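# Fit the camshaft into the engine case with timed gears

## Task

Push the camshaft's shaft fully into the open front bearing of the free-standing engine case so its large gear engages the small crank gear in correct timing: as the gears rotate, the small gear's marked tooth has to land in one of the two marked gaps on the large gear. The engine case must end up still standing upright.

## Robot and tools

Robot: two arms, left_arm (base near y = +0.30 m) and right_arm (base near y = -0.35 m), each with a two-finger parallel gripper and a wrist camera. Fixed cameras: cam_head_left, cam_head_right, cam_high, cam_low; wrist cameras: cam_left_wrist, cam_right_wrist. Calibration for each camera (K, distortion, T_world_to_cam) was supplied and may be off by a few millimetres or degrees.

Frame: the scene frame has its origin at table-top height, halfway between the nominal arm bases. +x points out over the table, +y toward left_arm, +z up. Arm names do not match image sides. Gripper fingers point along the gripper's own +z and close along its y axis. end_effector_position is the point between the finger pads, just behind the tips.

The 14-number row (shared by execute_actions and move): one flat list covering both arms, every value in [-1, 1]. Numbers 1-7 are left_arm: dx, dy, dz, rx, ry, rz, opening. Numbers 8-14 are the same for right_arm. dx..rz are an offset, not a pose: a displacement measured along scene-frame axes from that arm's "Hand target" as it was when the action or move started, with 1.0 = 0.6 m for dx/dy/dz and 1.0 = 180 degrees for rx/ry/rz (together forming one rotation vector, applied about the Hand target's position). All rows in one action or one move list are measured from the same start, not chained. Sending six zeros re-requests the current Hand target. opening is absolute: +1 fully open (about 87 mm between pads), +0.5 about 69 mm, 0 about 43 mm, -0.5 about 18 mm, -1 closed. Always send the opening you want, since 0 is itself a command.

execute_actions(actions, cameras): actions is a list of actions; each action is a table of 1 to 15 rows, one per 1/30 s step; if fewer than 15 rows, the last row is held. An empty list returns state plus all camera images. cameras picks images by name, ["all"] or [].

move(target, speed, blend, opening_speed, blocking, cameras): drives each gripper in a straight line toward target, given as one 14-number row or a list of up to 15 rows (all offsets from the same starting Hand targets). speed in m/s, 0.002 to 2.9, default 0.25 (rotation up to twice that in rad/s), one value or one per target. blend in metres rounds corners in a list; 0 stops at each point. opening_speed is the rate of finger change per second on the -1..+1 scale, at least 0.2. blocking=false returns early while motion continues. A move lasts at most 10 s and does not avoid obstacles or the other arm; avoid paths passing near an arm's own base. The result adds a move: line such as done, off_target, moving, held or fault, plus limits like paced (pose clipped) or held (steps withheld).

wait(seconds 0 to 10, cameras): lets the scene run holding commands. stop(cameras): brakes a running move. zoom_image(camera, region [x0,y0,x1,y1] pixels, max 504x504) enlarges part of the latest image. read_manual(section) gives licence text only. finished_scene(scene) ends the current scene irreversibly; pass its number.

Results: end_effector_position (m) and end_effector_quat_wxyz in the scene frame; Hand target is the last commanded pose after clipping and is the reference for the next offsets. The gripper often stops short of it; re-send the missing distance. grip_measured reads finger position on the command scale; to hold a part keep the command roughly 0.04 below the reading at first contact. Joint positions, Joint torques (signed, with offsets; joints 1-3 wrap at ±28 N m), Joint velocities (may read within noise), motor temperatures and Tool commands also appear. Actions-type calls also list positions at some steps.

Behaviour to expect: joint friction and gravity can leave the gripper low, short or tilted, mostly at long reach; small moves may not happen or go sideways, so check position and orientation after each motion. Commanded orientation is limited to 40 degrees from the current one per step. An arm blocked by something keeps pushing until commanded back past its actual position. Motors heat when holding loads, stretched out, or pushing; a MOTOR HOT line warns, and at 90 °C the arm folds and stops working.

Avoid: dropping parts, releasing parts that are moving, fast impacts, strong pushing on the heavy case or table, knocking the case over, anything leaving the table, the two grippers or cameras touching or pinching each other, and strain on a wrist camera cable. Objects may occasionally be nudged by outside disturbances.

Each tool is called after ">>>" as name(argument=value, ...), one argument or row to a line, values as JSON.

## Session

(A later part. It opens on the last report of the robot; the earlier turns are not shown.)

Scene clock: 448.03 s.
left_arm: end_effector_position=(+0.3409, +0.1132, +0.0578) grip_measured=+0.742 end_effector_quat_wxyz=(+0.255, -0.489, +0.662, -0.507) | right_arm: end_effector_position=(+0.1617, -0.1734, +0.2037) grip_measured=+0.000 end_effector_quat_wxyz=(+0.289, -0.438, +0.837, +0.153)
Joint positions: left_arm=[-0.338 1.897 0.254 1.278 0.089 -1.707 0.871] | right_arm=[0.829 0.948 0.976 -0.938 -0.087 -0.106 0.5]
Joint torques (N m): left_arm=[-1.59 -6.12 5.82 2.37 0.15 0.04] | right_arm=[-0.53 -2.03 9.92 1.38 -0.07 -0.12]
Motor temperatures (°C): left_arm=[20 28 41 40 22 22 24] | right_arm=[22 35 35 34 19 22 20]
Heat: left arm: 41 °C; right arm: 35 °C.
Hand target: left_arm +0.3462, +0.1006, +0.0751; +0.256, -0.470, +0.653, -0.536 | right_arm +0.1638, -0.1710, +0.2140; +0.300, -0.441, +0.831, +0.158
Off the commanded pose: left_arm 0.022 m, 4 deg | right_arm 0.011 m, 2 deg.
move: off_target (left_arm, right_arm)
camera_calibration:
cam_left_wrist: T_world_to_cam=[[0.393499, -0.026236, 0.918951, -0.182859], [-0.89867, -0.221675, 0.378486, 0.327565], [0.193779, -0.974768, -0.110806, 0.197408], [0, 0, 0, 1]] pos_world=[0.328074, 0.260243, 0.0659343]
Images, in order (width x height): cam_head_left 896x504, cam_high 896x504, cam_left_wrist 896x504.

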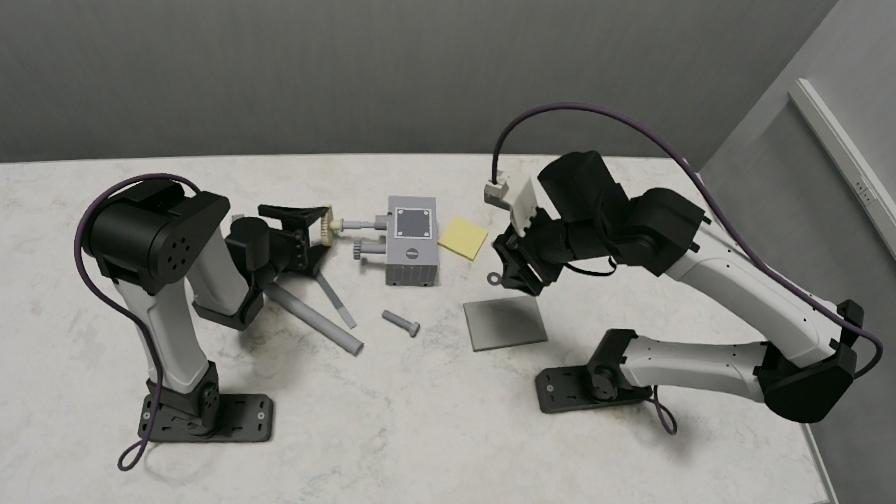

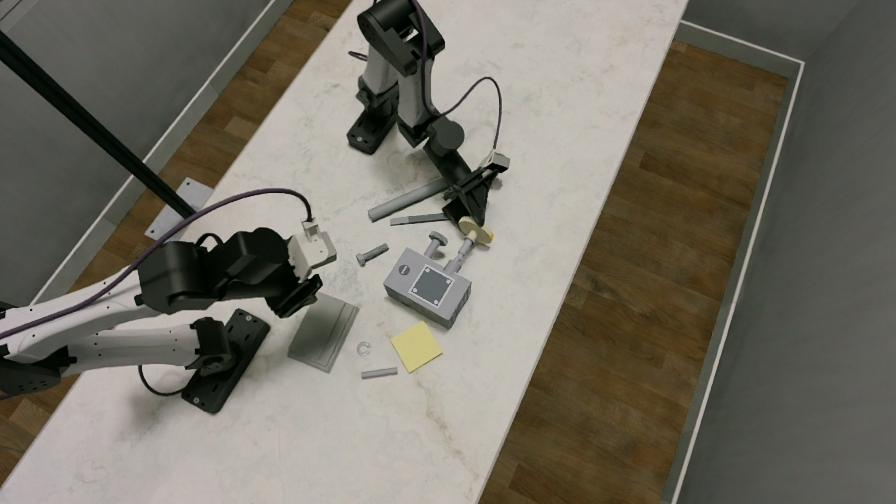

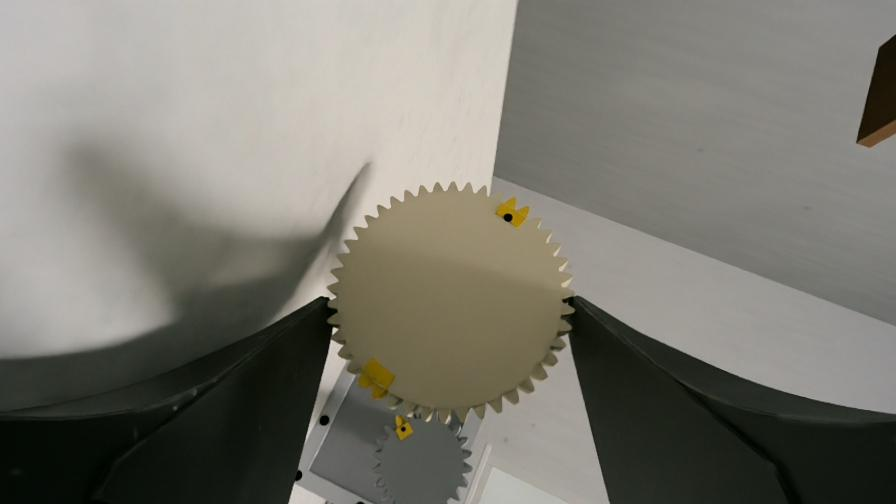

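>>> move(
  target=[
    [0.002,0.05,0.0,0,0,0,0.6,0,0,0,0,0,0,0],
    [0.002,0.05,0.035,0,0,0,0.6,0,0,0,0,0,0,0],
    [0.002,0.05,0.02,0,0,0,0.6,0,0,0,0,0,0,0],
  ],
  speed=0.04,
  cameras=["cam_head_left","cam_high"],
)

>>> zoom_image(
  camera="cam_head_left",
  region=[310, 170, 410, 260],
)

>>> zoom_image(
  camera="cam_high",
  region=[420, 190, 530, 300],
)

Scene clock: 456.33 s.
left_arm: end_effector_position=(+0.3452, +0.1316, +0.0762) grip_measured=+0.742 end_effector_quat_wxyz=(+0.247, -0.484, +0.661, -0.517) | right_arm: end_effector_position=(+0.1617, -0.1734, +0.2037) grip_measured=+0.000 end_effector_quat_wxyz=(+0.289, -0.438, +0.837, +0.153)
Joint positions: left_arm=[-0.233 1.775 0.254 1.161 0.21 -1.678 0.871] | right_arm=[0.829 0.948 0.976 -0.938 -0.087 -0.106 0.5]
Joint torques (N m): left_arm=[0.73 -4.74 4.11 2.63 0.22 0.16] | right_arm=[-0.5 -2.04 9.95 1.37 -0.05 -0.13]
Heat: left arm: 40 °C; right arm: 35 °C.
Hand target: left_arm +0.3474, +0.1306, +0.0871; +0.256, -0.470, +0.653, -0.536 | right_arm +0.1638, -0.1710, +0.2140; +0.300, -0.441, +0.831, +0.158
Off the commanded pose: left_arm 0.011 m, 3 deg | right_arm 0.011 m, 2 deg.
move: off_target (left_arm, right_arm)
Images, in order (width x height): cam_head_left 896x504, cam_high 896x504.

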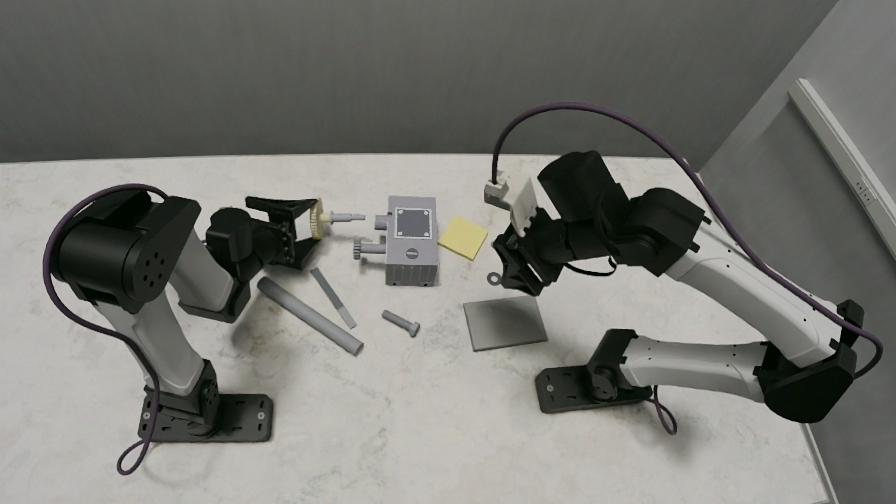

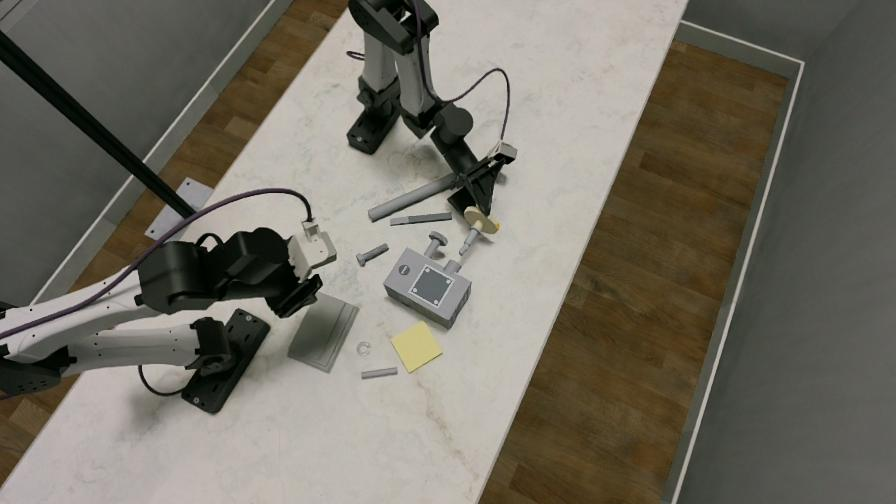

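Scaled by 5.040.

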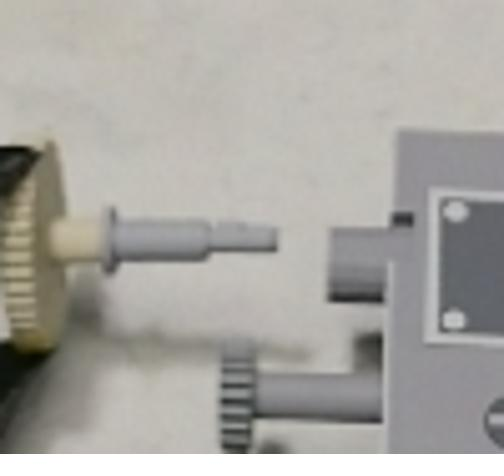

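Scaled by 4.582.

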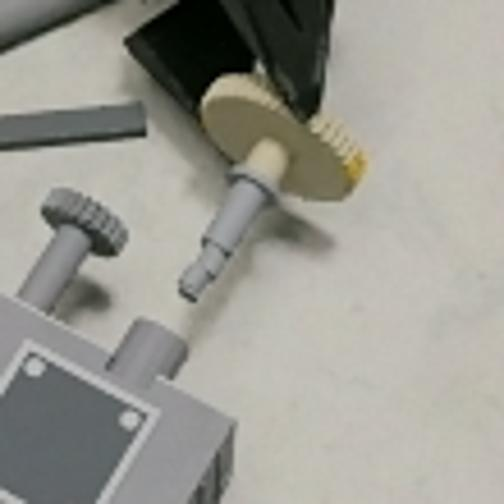

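>>> move(
  target=[-0.002,-0.022,-0.01,0,0,0,0.6,0,0,0,0,0,0,0],
  speed=0.03,
  cameras=["cam_head_left","cam_high"],
)

>>> zoom_image(
  camera="cam_head_left",
  region=[310, 170, 410, 260],
)

>>> zoom_image(
  camera="cam_high",
  region=[420, 190, 530, 300],
)

Scene clock: 463.53 s.
left_arm: end_effector_position=(+0.3397, +0.1188, +0.0681) grip_measured=+0.742 end_effector_quat_wxyz=(+0.240, -0.477, +0.669, -0.517) | right_arm: end_effector_position=(+0.1617, -0.1734, +0.2037) grip_measured=+0.000 end_effector_quat_wxyz=(+0.289, -0.438, +0.837, +0.153)
Joint positions: left_arm=[-0.28 1.827 0.254 1.209 0.189 -1.684 0.871] | right_arm=[0.829 0.948 0.976 -0.938 -0.087 -0.106 0.5]
Joint torques (N m): left_arm=[-0.36 -4.93 4.33 2.66 -0.1 0.02] | right_arm=[-0.57 -2.02 10.02 1.37 -0.05 -0.12]
Heat: left arm: 42 °C; right arm: 36 °C.
Hand target: left_arm +0.3461, +0.1173, +0.0810; +0.256, -0.470, +0.653, -0.536 | right_arm +0.1638, -0.1710, +0.2140; +0.300, -0.441, +0.831, +0.158
Off the commanded pose: left_arm 0.015 m, 3 deg | right_arm 0.011 m, 2 deg.
move: off_target (left_arm, right_arm)
Images, in order (width x height): cam_head_left 896x504, cam_high 896x504.

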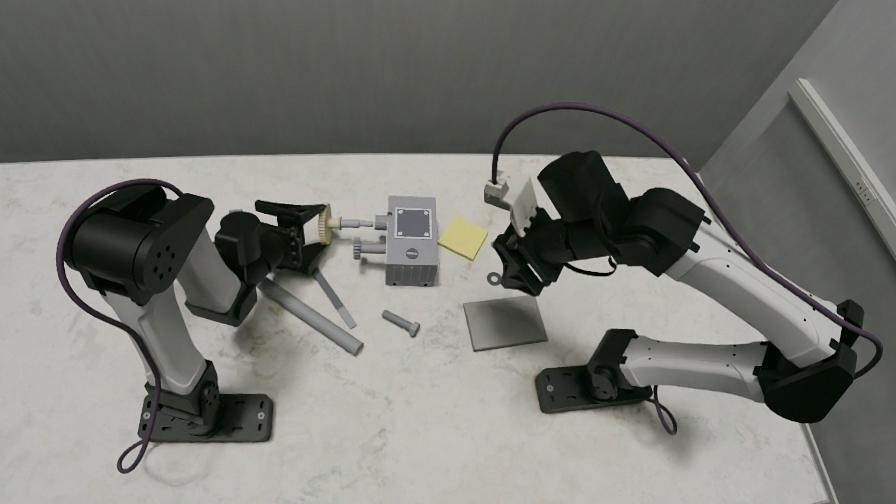

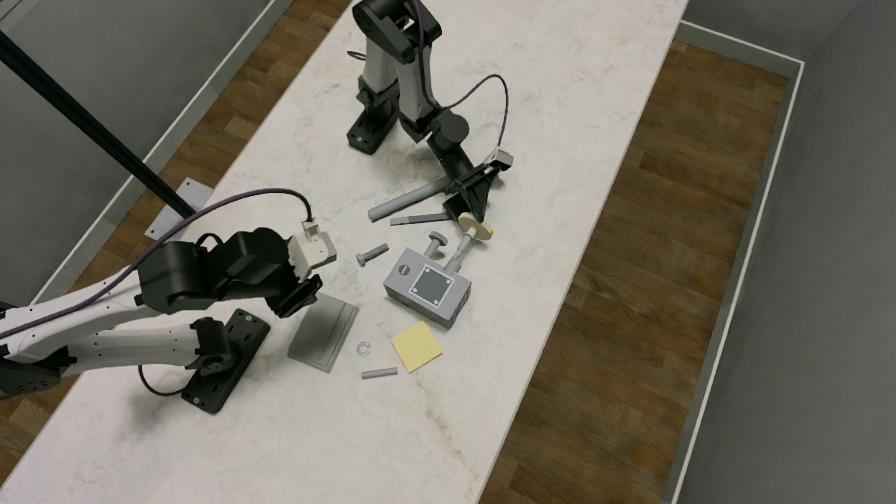

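Scaled by 5.040.

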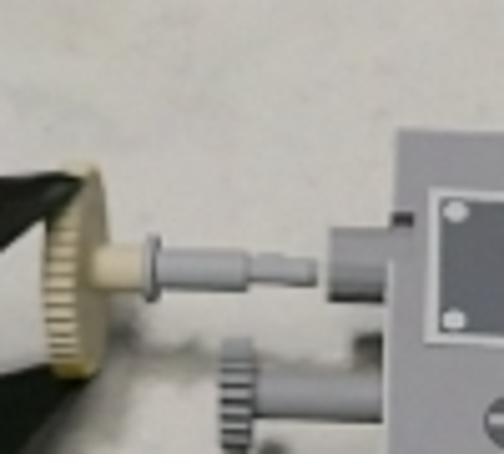

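Scaled by 4.582.

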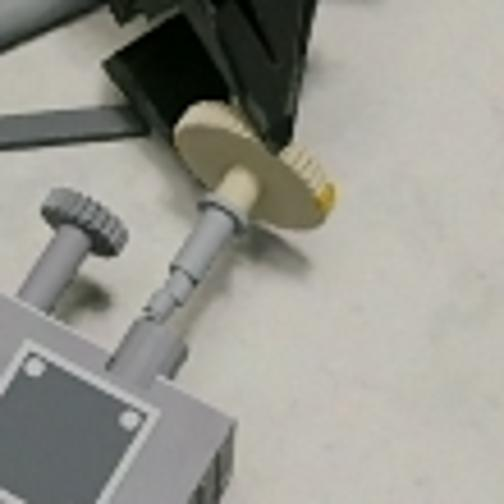

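>>> move(
  target=[
    [0.02,0.006,-0.004,0,0,0,0.6,0,0,0,0,0,0,0],
    [0.012,0.006,-0.008,0,0,0,0.6,0,0,0,0,0,0,0],
  ],
  speed=0.03,
  cameras=["cam_head_left","cam_high"],
)

>>> zoom_image(
  camera="cam_head_left",
  region=[310, 170, 410, 260],
)

>>> zoom_image(
  camera="cam_high",
  region=[420, 190, 530, 300],
)

Scene clock: 470.93 s.
left_arm: end_effector_position=(+0.3475, +0.1241, +0.0620) grip_measured=+0.742 end_effector_quat_wxyz=(+0.244, -0.485, +0.665, -0.513) | right_arm: end_effector_position=(+0.1617, -0.1734, +0.2037) grip_measured=+0.000 end_effector_quat_wxyz=(+0.289, -0.438, +0.837, +0.153)
Joint positions: left_arm=[-0.26 1.873 0.273 1.231 0.188 -1.684 0.871] | right_arm=[0.829 0.948 0.976 -0.938 -0.087 -0.106 0.5]
Joint torques (N m): left_arm=[0.16 -5.16 4.62 2.66 0.11 0.11] | right_arm=[-0.47 -2.02 9.94 1.37 -0.07 -0.14]
Heat: left arm: 43 °C; right arm: 36 °C.
Hand target: left_arm +0.3534, +0.1210, +0.0762; +0.256, -0.470, +0.653, -0.536 | right_arm +0.1638, -0.1710, +0.2140; +0.300, -0.441, +0.831, +0.158
Off the commanded pose: left_arm 0.016 m, 4 deg | right_arm 0.011 m, 2 deg.
move: off_target (left_arm, right_arm)
Images, in order (width x height): cam_head_left 896x504, cam_high 896x504.

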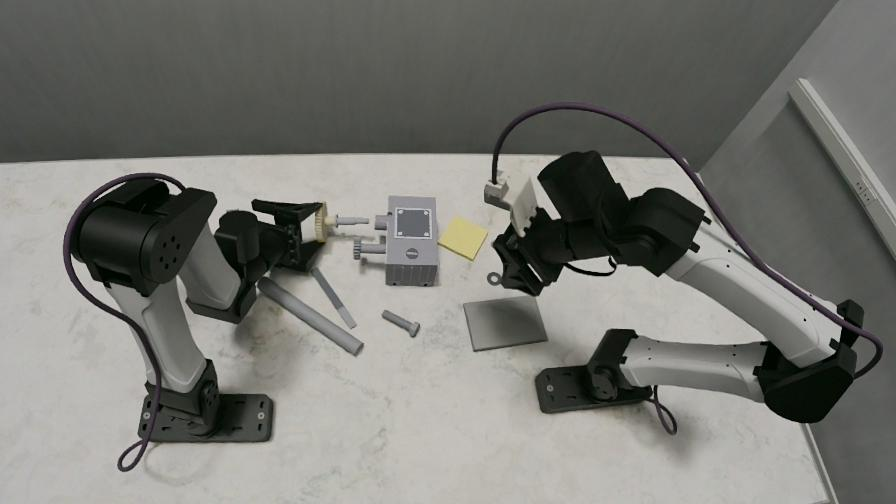

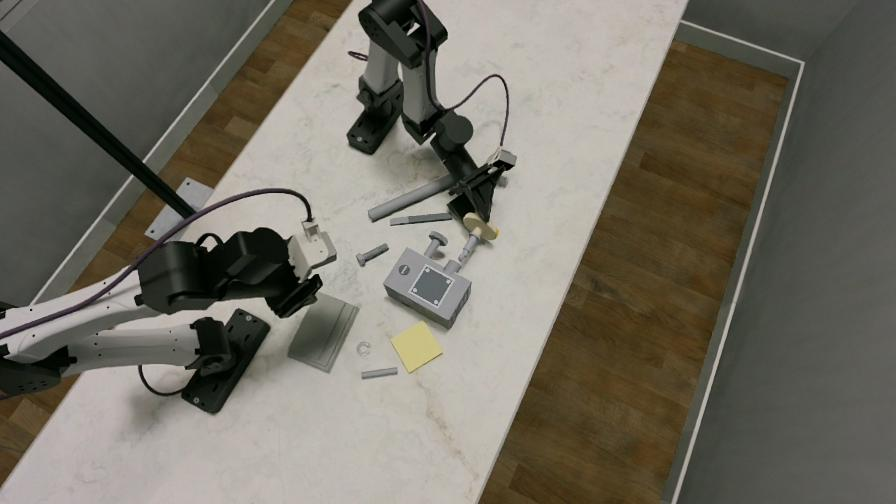

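Scaled by 5.040.

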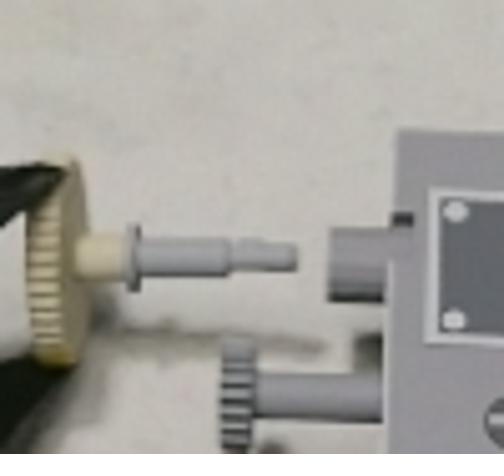

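Scaled by 4.582.

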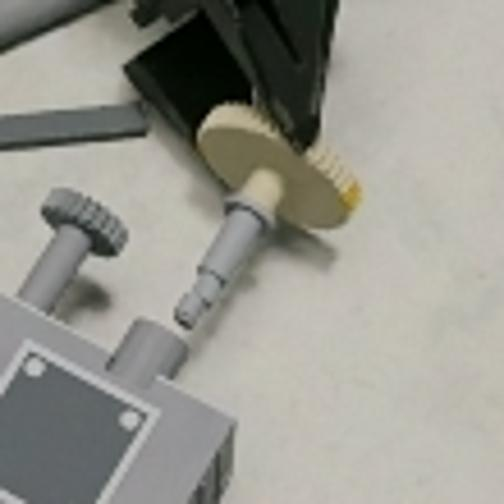

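>>> move(
  target=[0.001,-0.03,0.009,0,0,0,0.6,0,0,0,0,0,0,0],
  speed=0.03,
  cameras=["cam_head_left","cam_high"],
)

>>> zoom_image(
  camera="cam_head_left",
  region=[310, 170, 410, 260],
)

>>> zoom_image(
  camera="cam_high",
  region=[420, 190, 530, 300],
)

Scene clock: 480.13 s.
left_arm: end_effector_position=(+0.3426, +0.1066, +0.0627) grip_measured=+0.742 end_effector_quat_wxyz=(+0.239, -0.479, +0.670, -0.515) | right_arm: end_effector_position=(+0.1617, -0.1734, +0.2037) grip_measured=+0.000 end_effector_quat_wxyz=(+0.289, -0.438, +0.837, +0.153)
Joint positions: left_arm=[-0.328 1.873 0.282 1.225 0.143 -1.703 0.871] | right_arm=[0.829 0.948 0.976 -0.938 -0.087 -0.106 0.5]
Joint torques (N m): left_arm=[-0.49 -7.32 6.2 2.24 -0.11 0.04] | right_arm=[-0.49 -2 10 1.37 -0.04 -0.11]
Heat: left arm: 44 °C; right arm: 36 °C.
Hand target: left_arm +0.3540, +0.1029, +0.0817; +0.256, -0.470, +0.653, -0.536 | right_arm +0.1638, -0.1710, +0.2140; +0.300, -0.441, +0.831, +0.158
Off the commanded pose: left_arm 0.022 m, 4 deg | right_arm 0.011 m, 2 deg.
move: off_target (left_arm, right_arm)
Images, in order (width x height): cam_head_left 896x504, cam_high 896x504.

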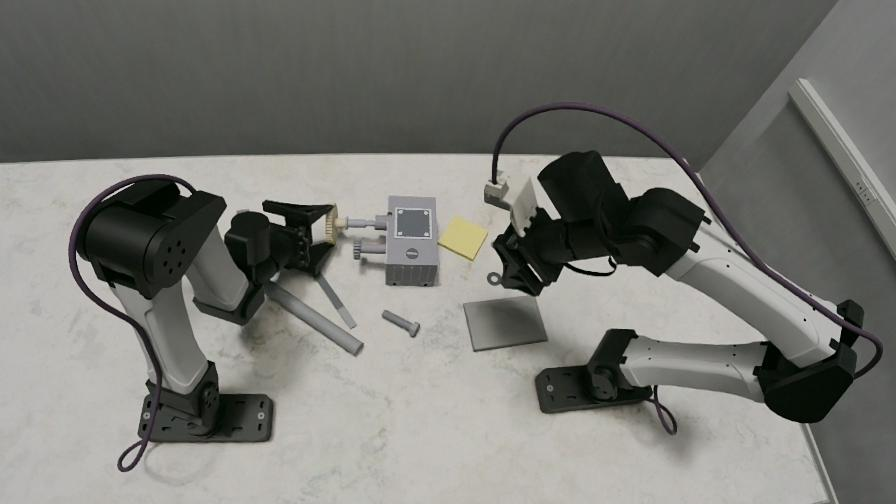

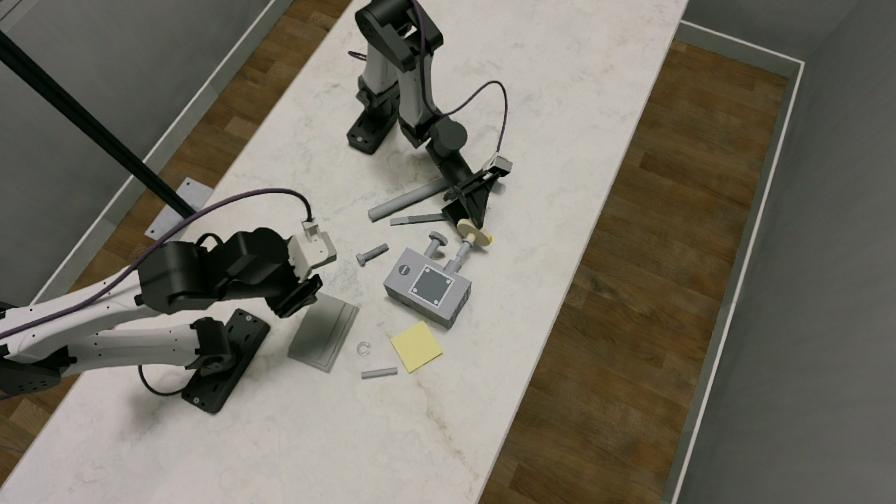

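Scaled by 5.040.

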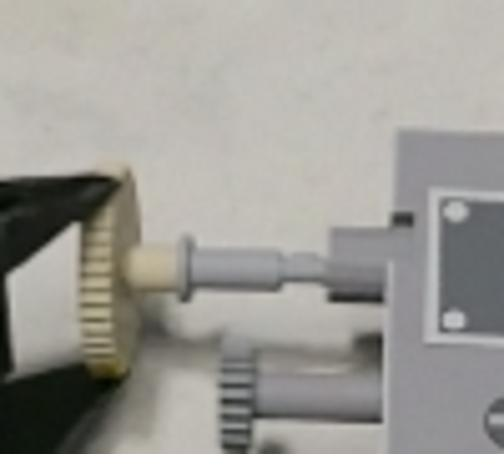

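Scaled by 4.582.

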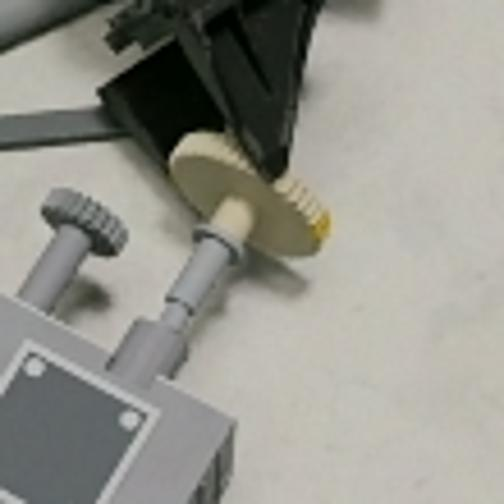

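>>> move(
  target=[0,-0.025,0.002,0,0,0,0.6,0,0,0,0,0,0,0],
  speed=0.03,
  cameras=["cam_head_left","cam_high","cam_left_wrist"],
)

>>> zoom_image(
  camera="cam_head_left",
  region=[310, 170, 410, 260],
)

>>> zoom_image(
  camera="cam_high",
  region=[420, 190, 530, 300],
)

Scene clock: 499.13 s.
left_arm: end_effector_position=(+0.3422, +0.0921, +0.0638) grip_measured=+0.742 end_effector_quat_wxyz=(+0.239, -0.477, +0.671, -0.515) | right_arm: end_effector_position=(+0.1617, -0.1734, +0.2037) grip_measured=+0.000 end_effector_quat_wxyz=(+0.289, -0.438, +0.837, +0.153)
Joint positions: left_arm=[-0.388 1.873 0.304 1.205 0.089 -1.72 0.871] | right_arm=[0.829 0.948 0.976 -0.938 -0.087 -0.106 0.5]
Joint torques (N m): left_arm=[-0.38 -7.16 6.38 2.29 -0.15 0.02] | right_arm=[-0.51 -2 9.99 1.38 -0.06 -0.12]
Heat: left arm: 42 °C; right arm: 37 °C.
Hand target: left_arm +0.3540, +0.0880, +0.0829; +0.256, -0.470, +0.653, -0.536 | right_arm +0.1638, -0.1710, +0.2140; +0.300, -0.441, +0.831, +0.158
Off the commanded pose: left_arm 0.023 m, 4 deg | right_arm 0.011 m, 2 deg.
move: off_target (left_arm, right_arm)
camera_calibration:
cam_left_wrist: T_world_to_cam=[[0.397499, -0.0346392, 0.916949, -0.189909], [-0.905362, -0.177484, 0.385771, 0.319533], [0.149381, -0.983514, -0.101911, 0.192687], [0, 0, 0, 1]] pos_world=[0.335998, 0.239644, 0.0705065]
Images, in order (width x height): cam_head_left 896x504, cam_high 896x504, cam_left_wrist 896x504.

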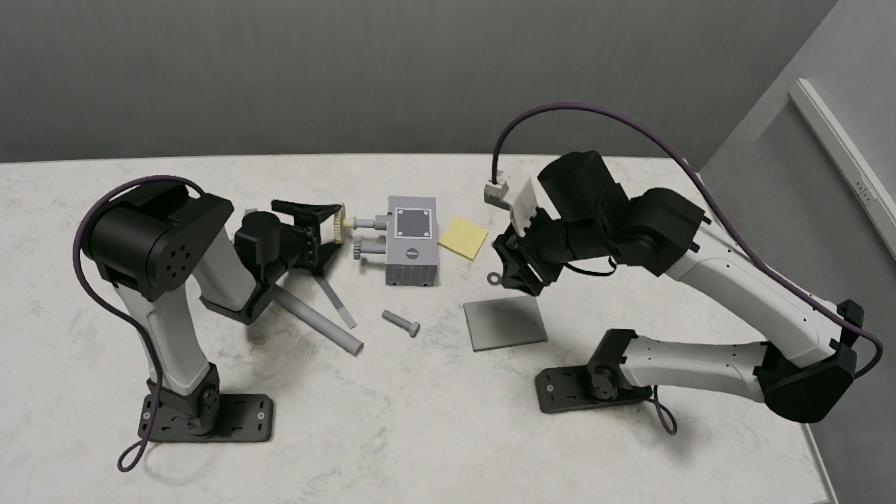

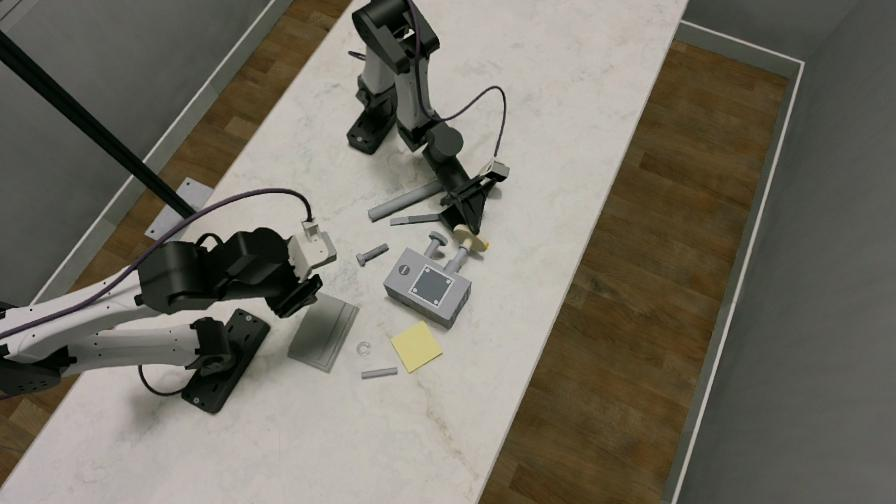

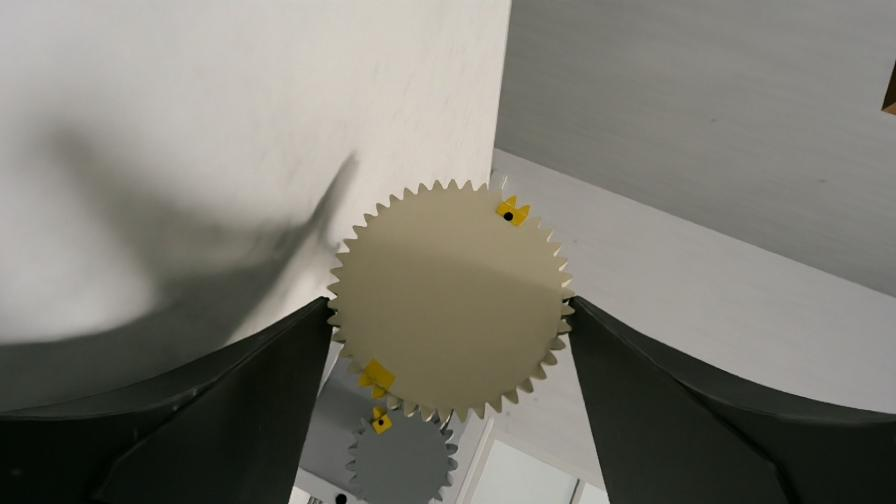

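Scaled by 5.040.

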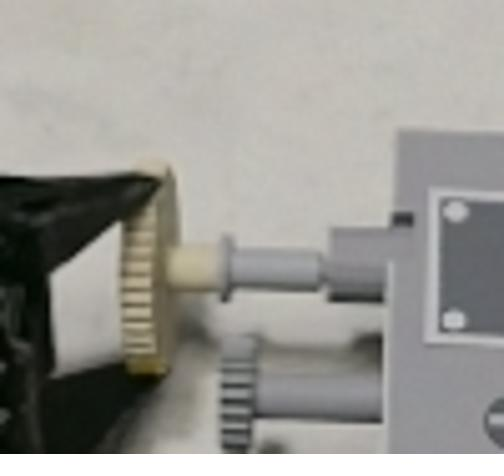

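Scaled by 4.582.

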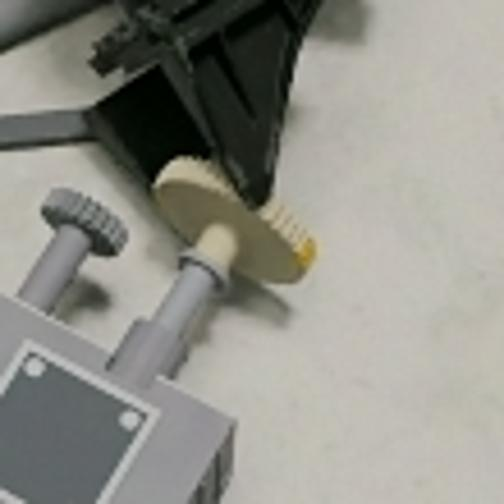

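>>> move(
  target=[0,-0.018,0.002,0,0,0,0.6,0,0,0,0,0,0,0],
  speed=0.03,
  cameras=["cam_head_left","cam_high","cam_left_wrist"],
)

>>> zoom_image(
  camera="cam_head_left",
  region=[310, 170, 410, 260],
)

>>> zoom_image(
  camera="cam_high",
  region=[420, 190, 530, 300],
)

Scene clock: 506.00 s.
left_arm: end_effector_position=(+0.3442, +0.0877, +0.0626) grip_measured=+0.742 end_effector_quat_wxyz=(+0.247, -0.484, +0.668, -0.508) | right_arm: end_effector_position=(+0.1617, -0.1734, +0.2037) grip_measured=+0.000 end_effector_quat_wxyz=(+0.289, -0.438, +0.837, +0.153)
Joint positions: left_arm=[-0.42 1.873 0.316 1.186 0.033 -1.732 0.871] | right_arm=[0.829 0.948 0.976 -0.938 -0.087 -0.106 0.5]
Joint torques (N m): left_arm=[-1.2 -7.13 7.01 2.28 0.01 0.06] | right_arm=[-0.55 -2 10.02 1.36 -0.05 -0.12]
Heat: left arm: 42 °C; right arm: 37 °C.
Hand target: left_arm +0.3540, +0.0772, +0.0840; +0.256, -0.470, +0.653, -0.536 | right_arm +0.1638, -0.1710, +0.2140; +0.300, -0.441, +0.831, +0.158
Off the commanded pose: left_arm 0.026 m, 4 deg | right_arm 0.011 m, 2 deg.
move: off_target (left_arm, right_arm)
camera_calibration:
cam_left_wrist: T_world_to_cam=[[0.401006, -0.0342914, 0.915433, -0.190933], [-0.899704, -0.202821, 0.386519, 0.32127], [0.172414, -0.978615, -0.112184, 0.180289], [0, 0, 0, 1]] pos_world=[0.334529, 0.235047, 0.0708354]
Images, in order (width x height): cam_head_left 896x504, cam_high 896x504, cam_left_wrist 896x504.

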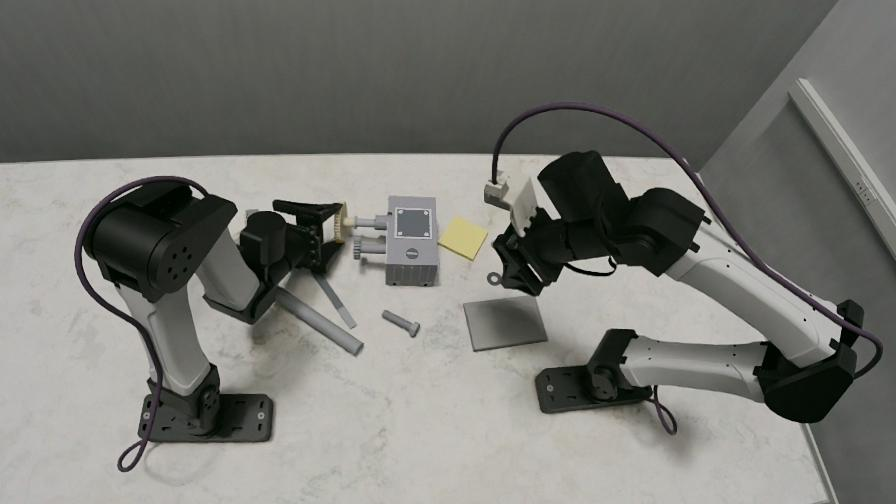

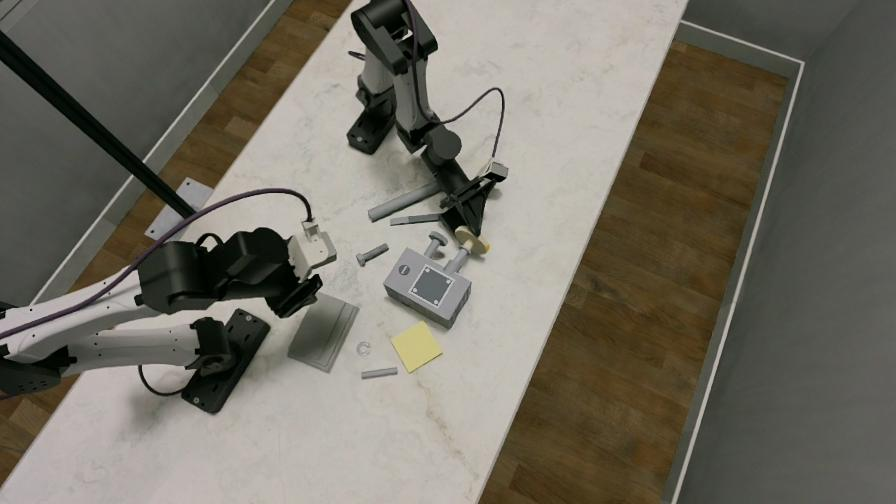

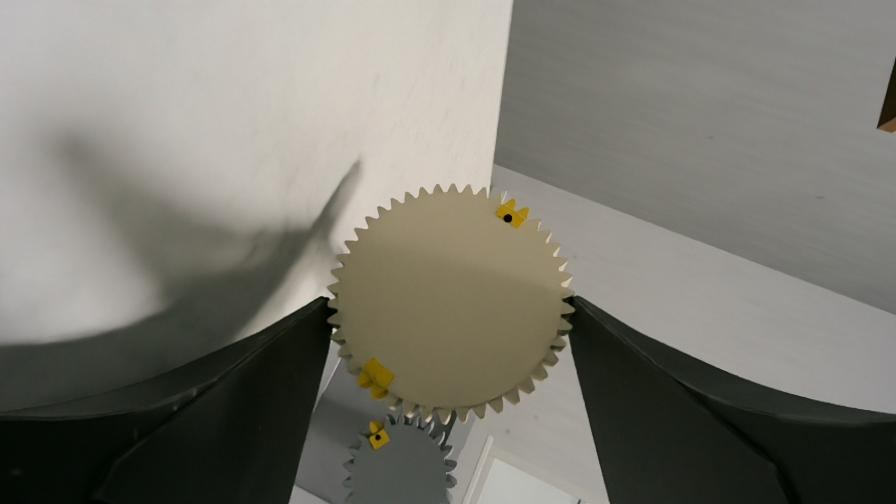

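Scaled by 5.040.

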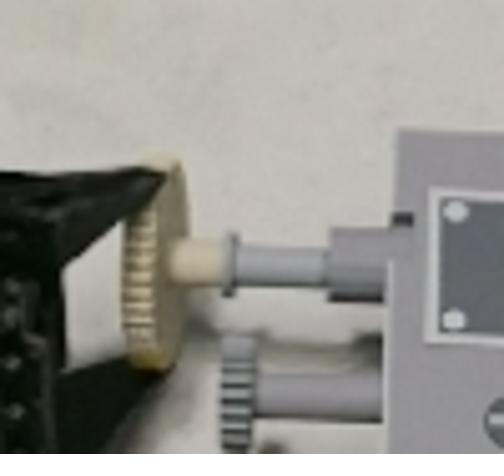

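Scaled by 4.582.

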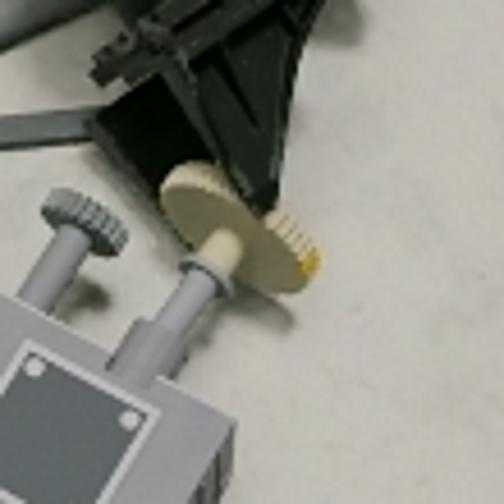

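>>> move(
  target=[
    [-0.008,-0.003,-0.001,0,0,0,0.77,0,0,0,0,0,0,0],
    [-0.008,-0.003,-0.001,0,0,0,0.6,0,0,0,0,0,0,0],
    [-0.008,-0.028,0.001,0,0,0,0.6,0,0,0,0,0,0,0],
  ],
  speed=0.03,
  cameras=["cam_head_left","cam_high","cam_left_wrist"],
)

>>> zoom_image(
  camera="cam_head_left",
  region=[310, 170, 410, 260],
)

>>> zoom_image(
  camera="cam_high",
  region=[420, 190, 530, 300],
)

Scene clock: 518.40 s.
left_arm: end_effector_position=(+0.3437, +0.0802, +0.0618) grip_measured=+0.729 end_effector_quat_wxyz=(+0.263, -0.492, +0.663, -0.499) | right_arm: end_effector_position=(+0.1617, -0.1734, +0.2037) grip_measured=+0.000 end_effector_quat_wxyz=(+0.289, -0.438, +0.837, +0.153)
Joint positions: left_arm=[-0.48 1.873 0.323 1.176 -0.063 -1.749 0.865] | right_arm=[0.829 0.948 0.976 -0.938 -0.087 -0.106 0.5]
Joint torques (N m): left_arm=[-2.09 -6.94 7.72 2.24 0.21 0.01] | right_arm=[-0.49 -2.03 9.95 1.37 -0.07 -0.12]
Heat: left arm: 43 °C; right arm: 38 °C.
Hand target: left_arm +0.3493, +0.0604, +0.0847; +0.256, -0.470, +0.653, -0.536 | right_arm +0.1638, -0.1710, +0.2140; +0.300, -0.441, +0.831, +0.158
Off the commanded pose: left_arm 0.031 m, 5 deg | right_arm 0.011 m, 2 deg.
move: off_target (left_arm, right_arm); target 2's new opening was sent with left_arm's hand 0.024 m and 4 deg from that target
camera_calibration:
cam_left_wrist: T_world_to_cam=[[0.395974, -0.0368705, 0.917521, -0.188364], [-0.894371, -0.241923, 0.376262, 0.321486], [0.208096, -0.969595, -0.128771, 0.160911], [0, 0, 0, 1]] pos_world=[0.32863, 0.226849, 0.0725862]
Images, in order (width x height): cam_head_left 896x504, cam_high 896x504, cam_left_wrist 896x504.

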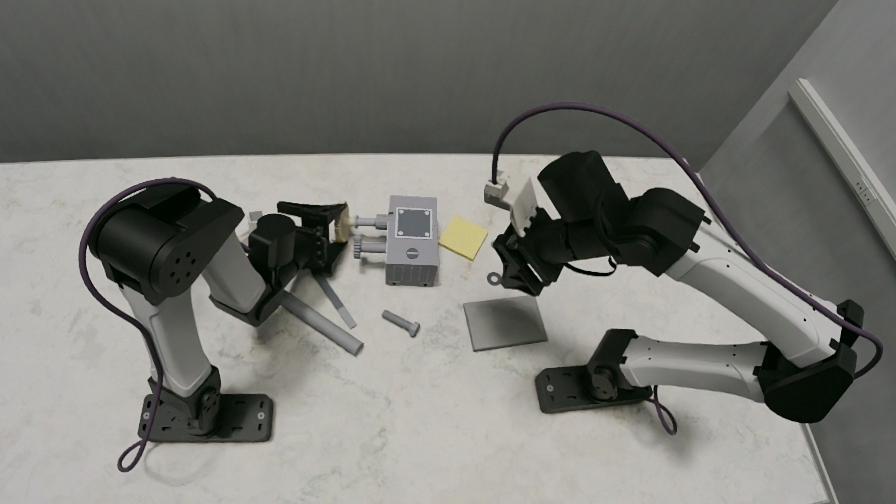

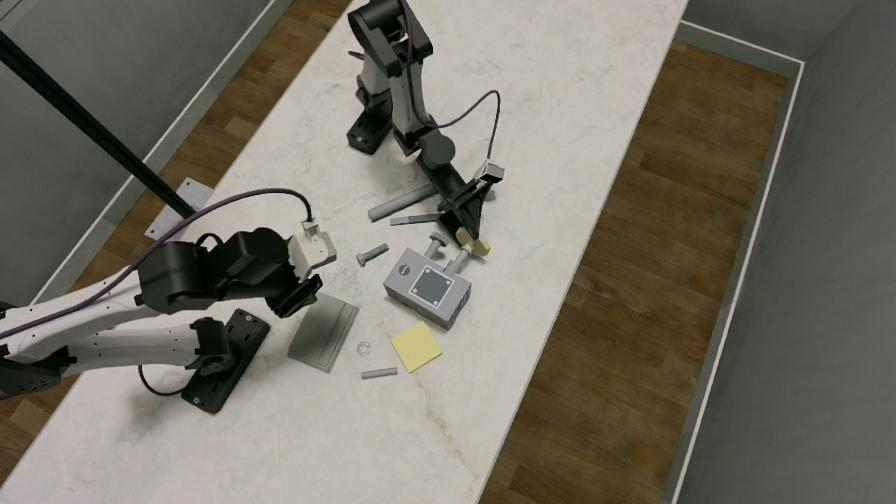

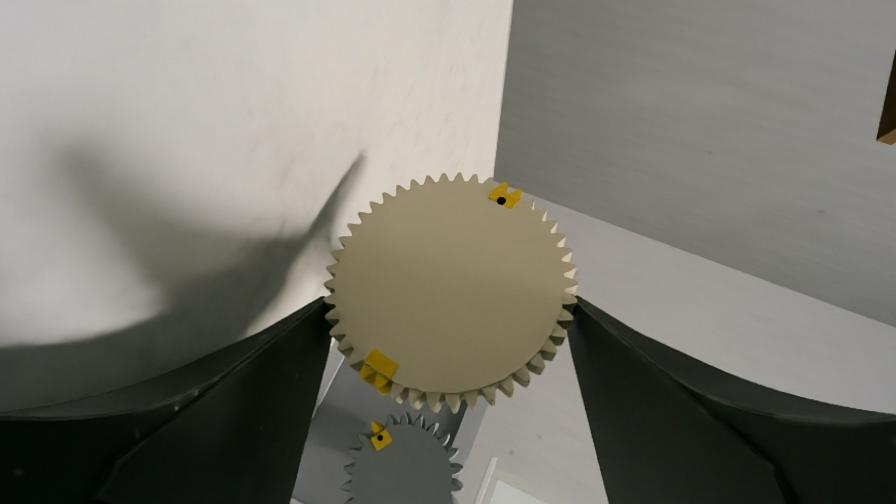

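Scaled by 5.040.

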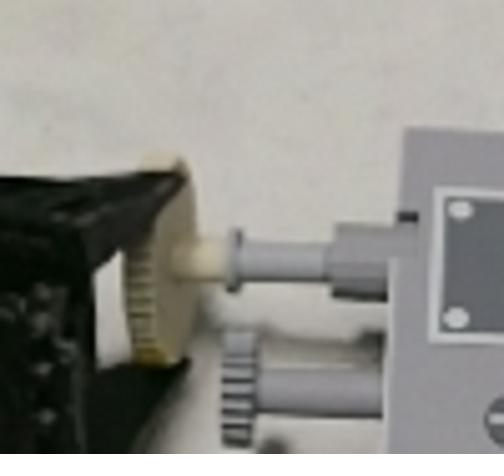

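Scaled by 4.582.

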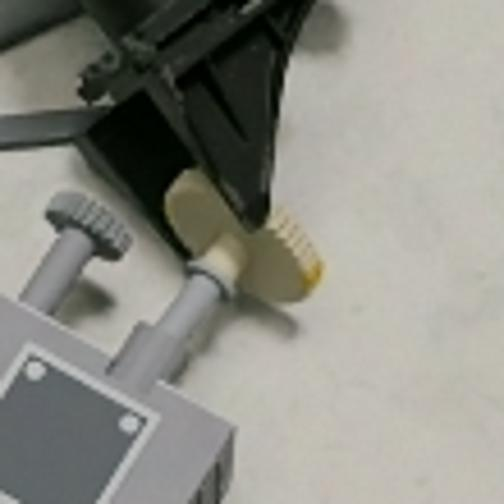

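>>> move(
  target=[
    [0,0.016,-0.002,0,0,0,0.6,0,0,0,0,0,0,0],
    [0,0.016,-0.002,0,0,0,0.95,0,0,0,0,0,0,0],
  ],
  speed=0.05,
  opening_speed=0.3,
  cameras=["cam_head_left","cam_high","cam_left_wrist"],
)

>>> zoom_image(
  camera="cam_head_left",
  region=[310, 170, 410, 260],
)

>>> zoom_image(
  camera="cam_high",
  region=[420, 190, 530, 300],
)

Scene clock: 526.87 s.
left_arm: end_effector_position=(+0.3411, +0.0776, +0.0623) grip_measured=+0.950 end_effector_quat_wxyz=(+0.249, -0.486, +0.668, -0.505) | right_arm: end_effector_position=(+0.1617, -0.1734, +0.2037) grip_measured=+0.000 end_effector_quat_wxyz=(+0.289, -0.438, +0.837, +0.153)
Joint positions: left_arm=[-0.47 1.873 0.323 1.176 -0.021 -1.749 0.975] | right_arm=[0.829 0.948 0.976 -0.938 -0.087 -0.106 0.5]
Joint torques (N m): left_arm=[0.2 -6.86 6.19 2.44 0.16 0.11] | right_arm=[-0.51 -2 9.98 1.38 -0.04 -0.11]
Heat: left arm: 42 °C; right arm: 38 °C.
Hand target: left_arm +0.3492, +0.0699, +0.0835; +0.256, -0.470, +0.653, -0.536 | right_arm +0.1638, -0.1710, +0.2140; +0.300, -0.441, +0.831, +0.158
Off the commanded pose: left_arm 0.024 m, 4 deg | right_arm 0.011 m, 2 deg.
move: off_target (left_arm, right_arm); target 2's new opening was sent with left_arm's hand 0.025 m and 5 deg from that target
camera_calibration:
cam_left_wrist: T_world_to_cam=[[0.401784, -0.0362834, 0.915015, -0.18983], [-0.898176, -0.210347, 0.386049, 0.316647], [0.178464, -0.976953, -0.117103, 0.169026], [0, 0, 0, 1]] pos_world=[0.33051, 0.224848, 0.0712495]
Images, in order (width x height): cam_head_left 896x504, cam_high 896x504, cam_left_wrist 896x504.

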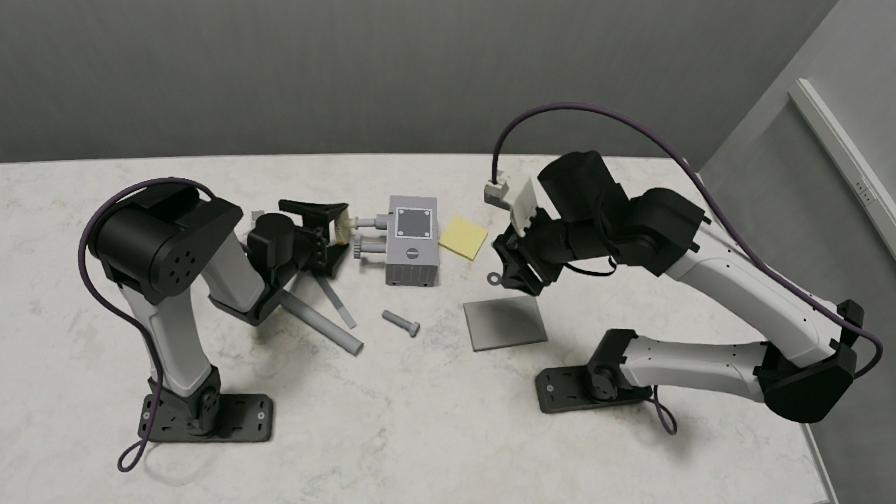

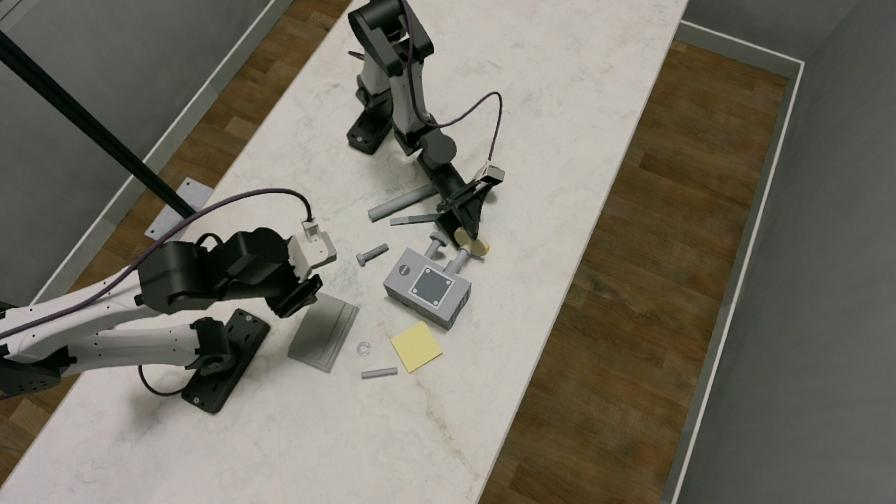

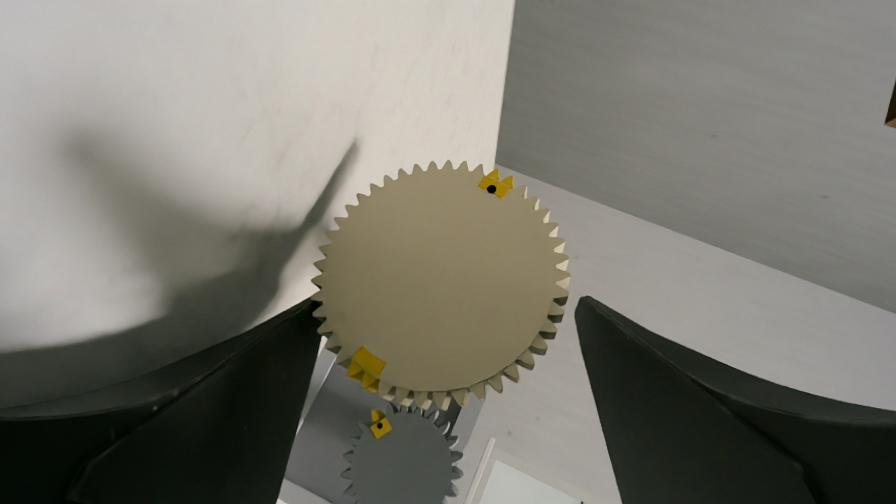

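Scaled by 5.040.

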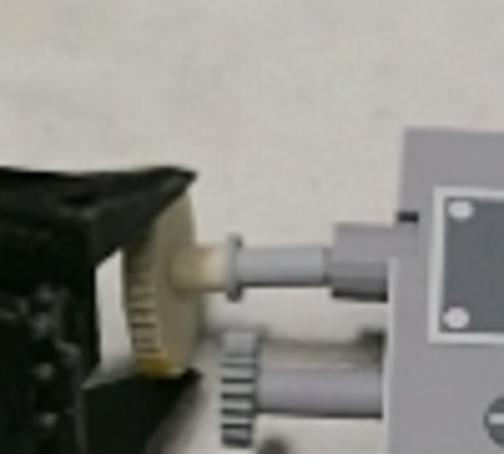

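Scaled by 4.582.

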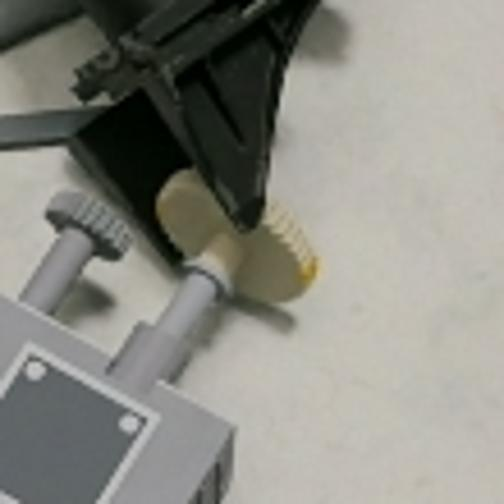

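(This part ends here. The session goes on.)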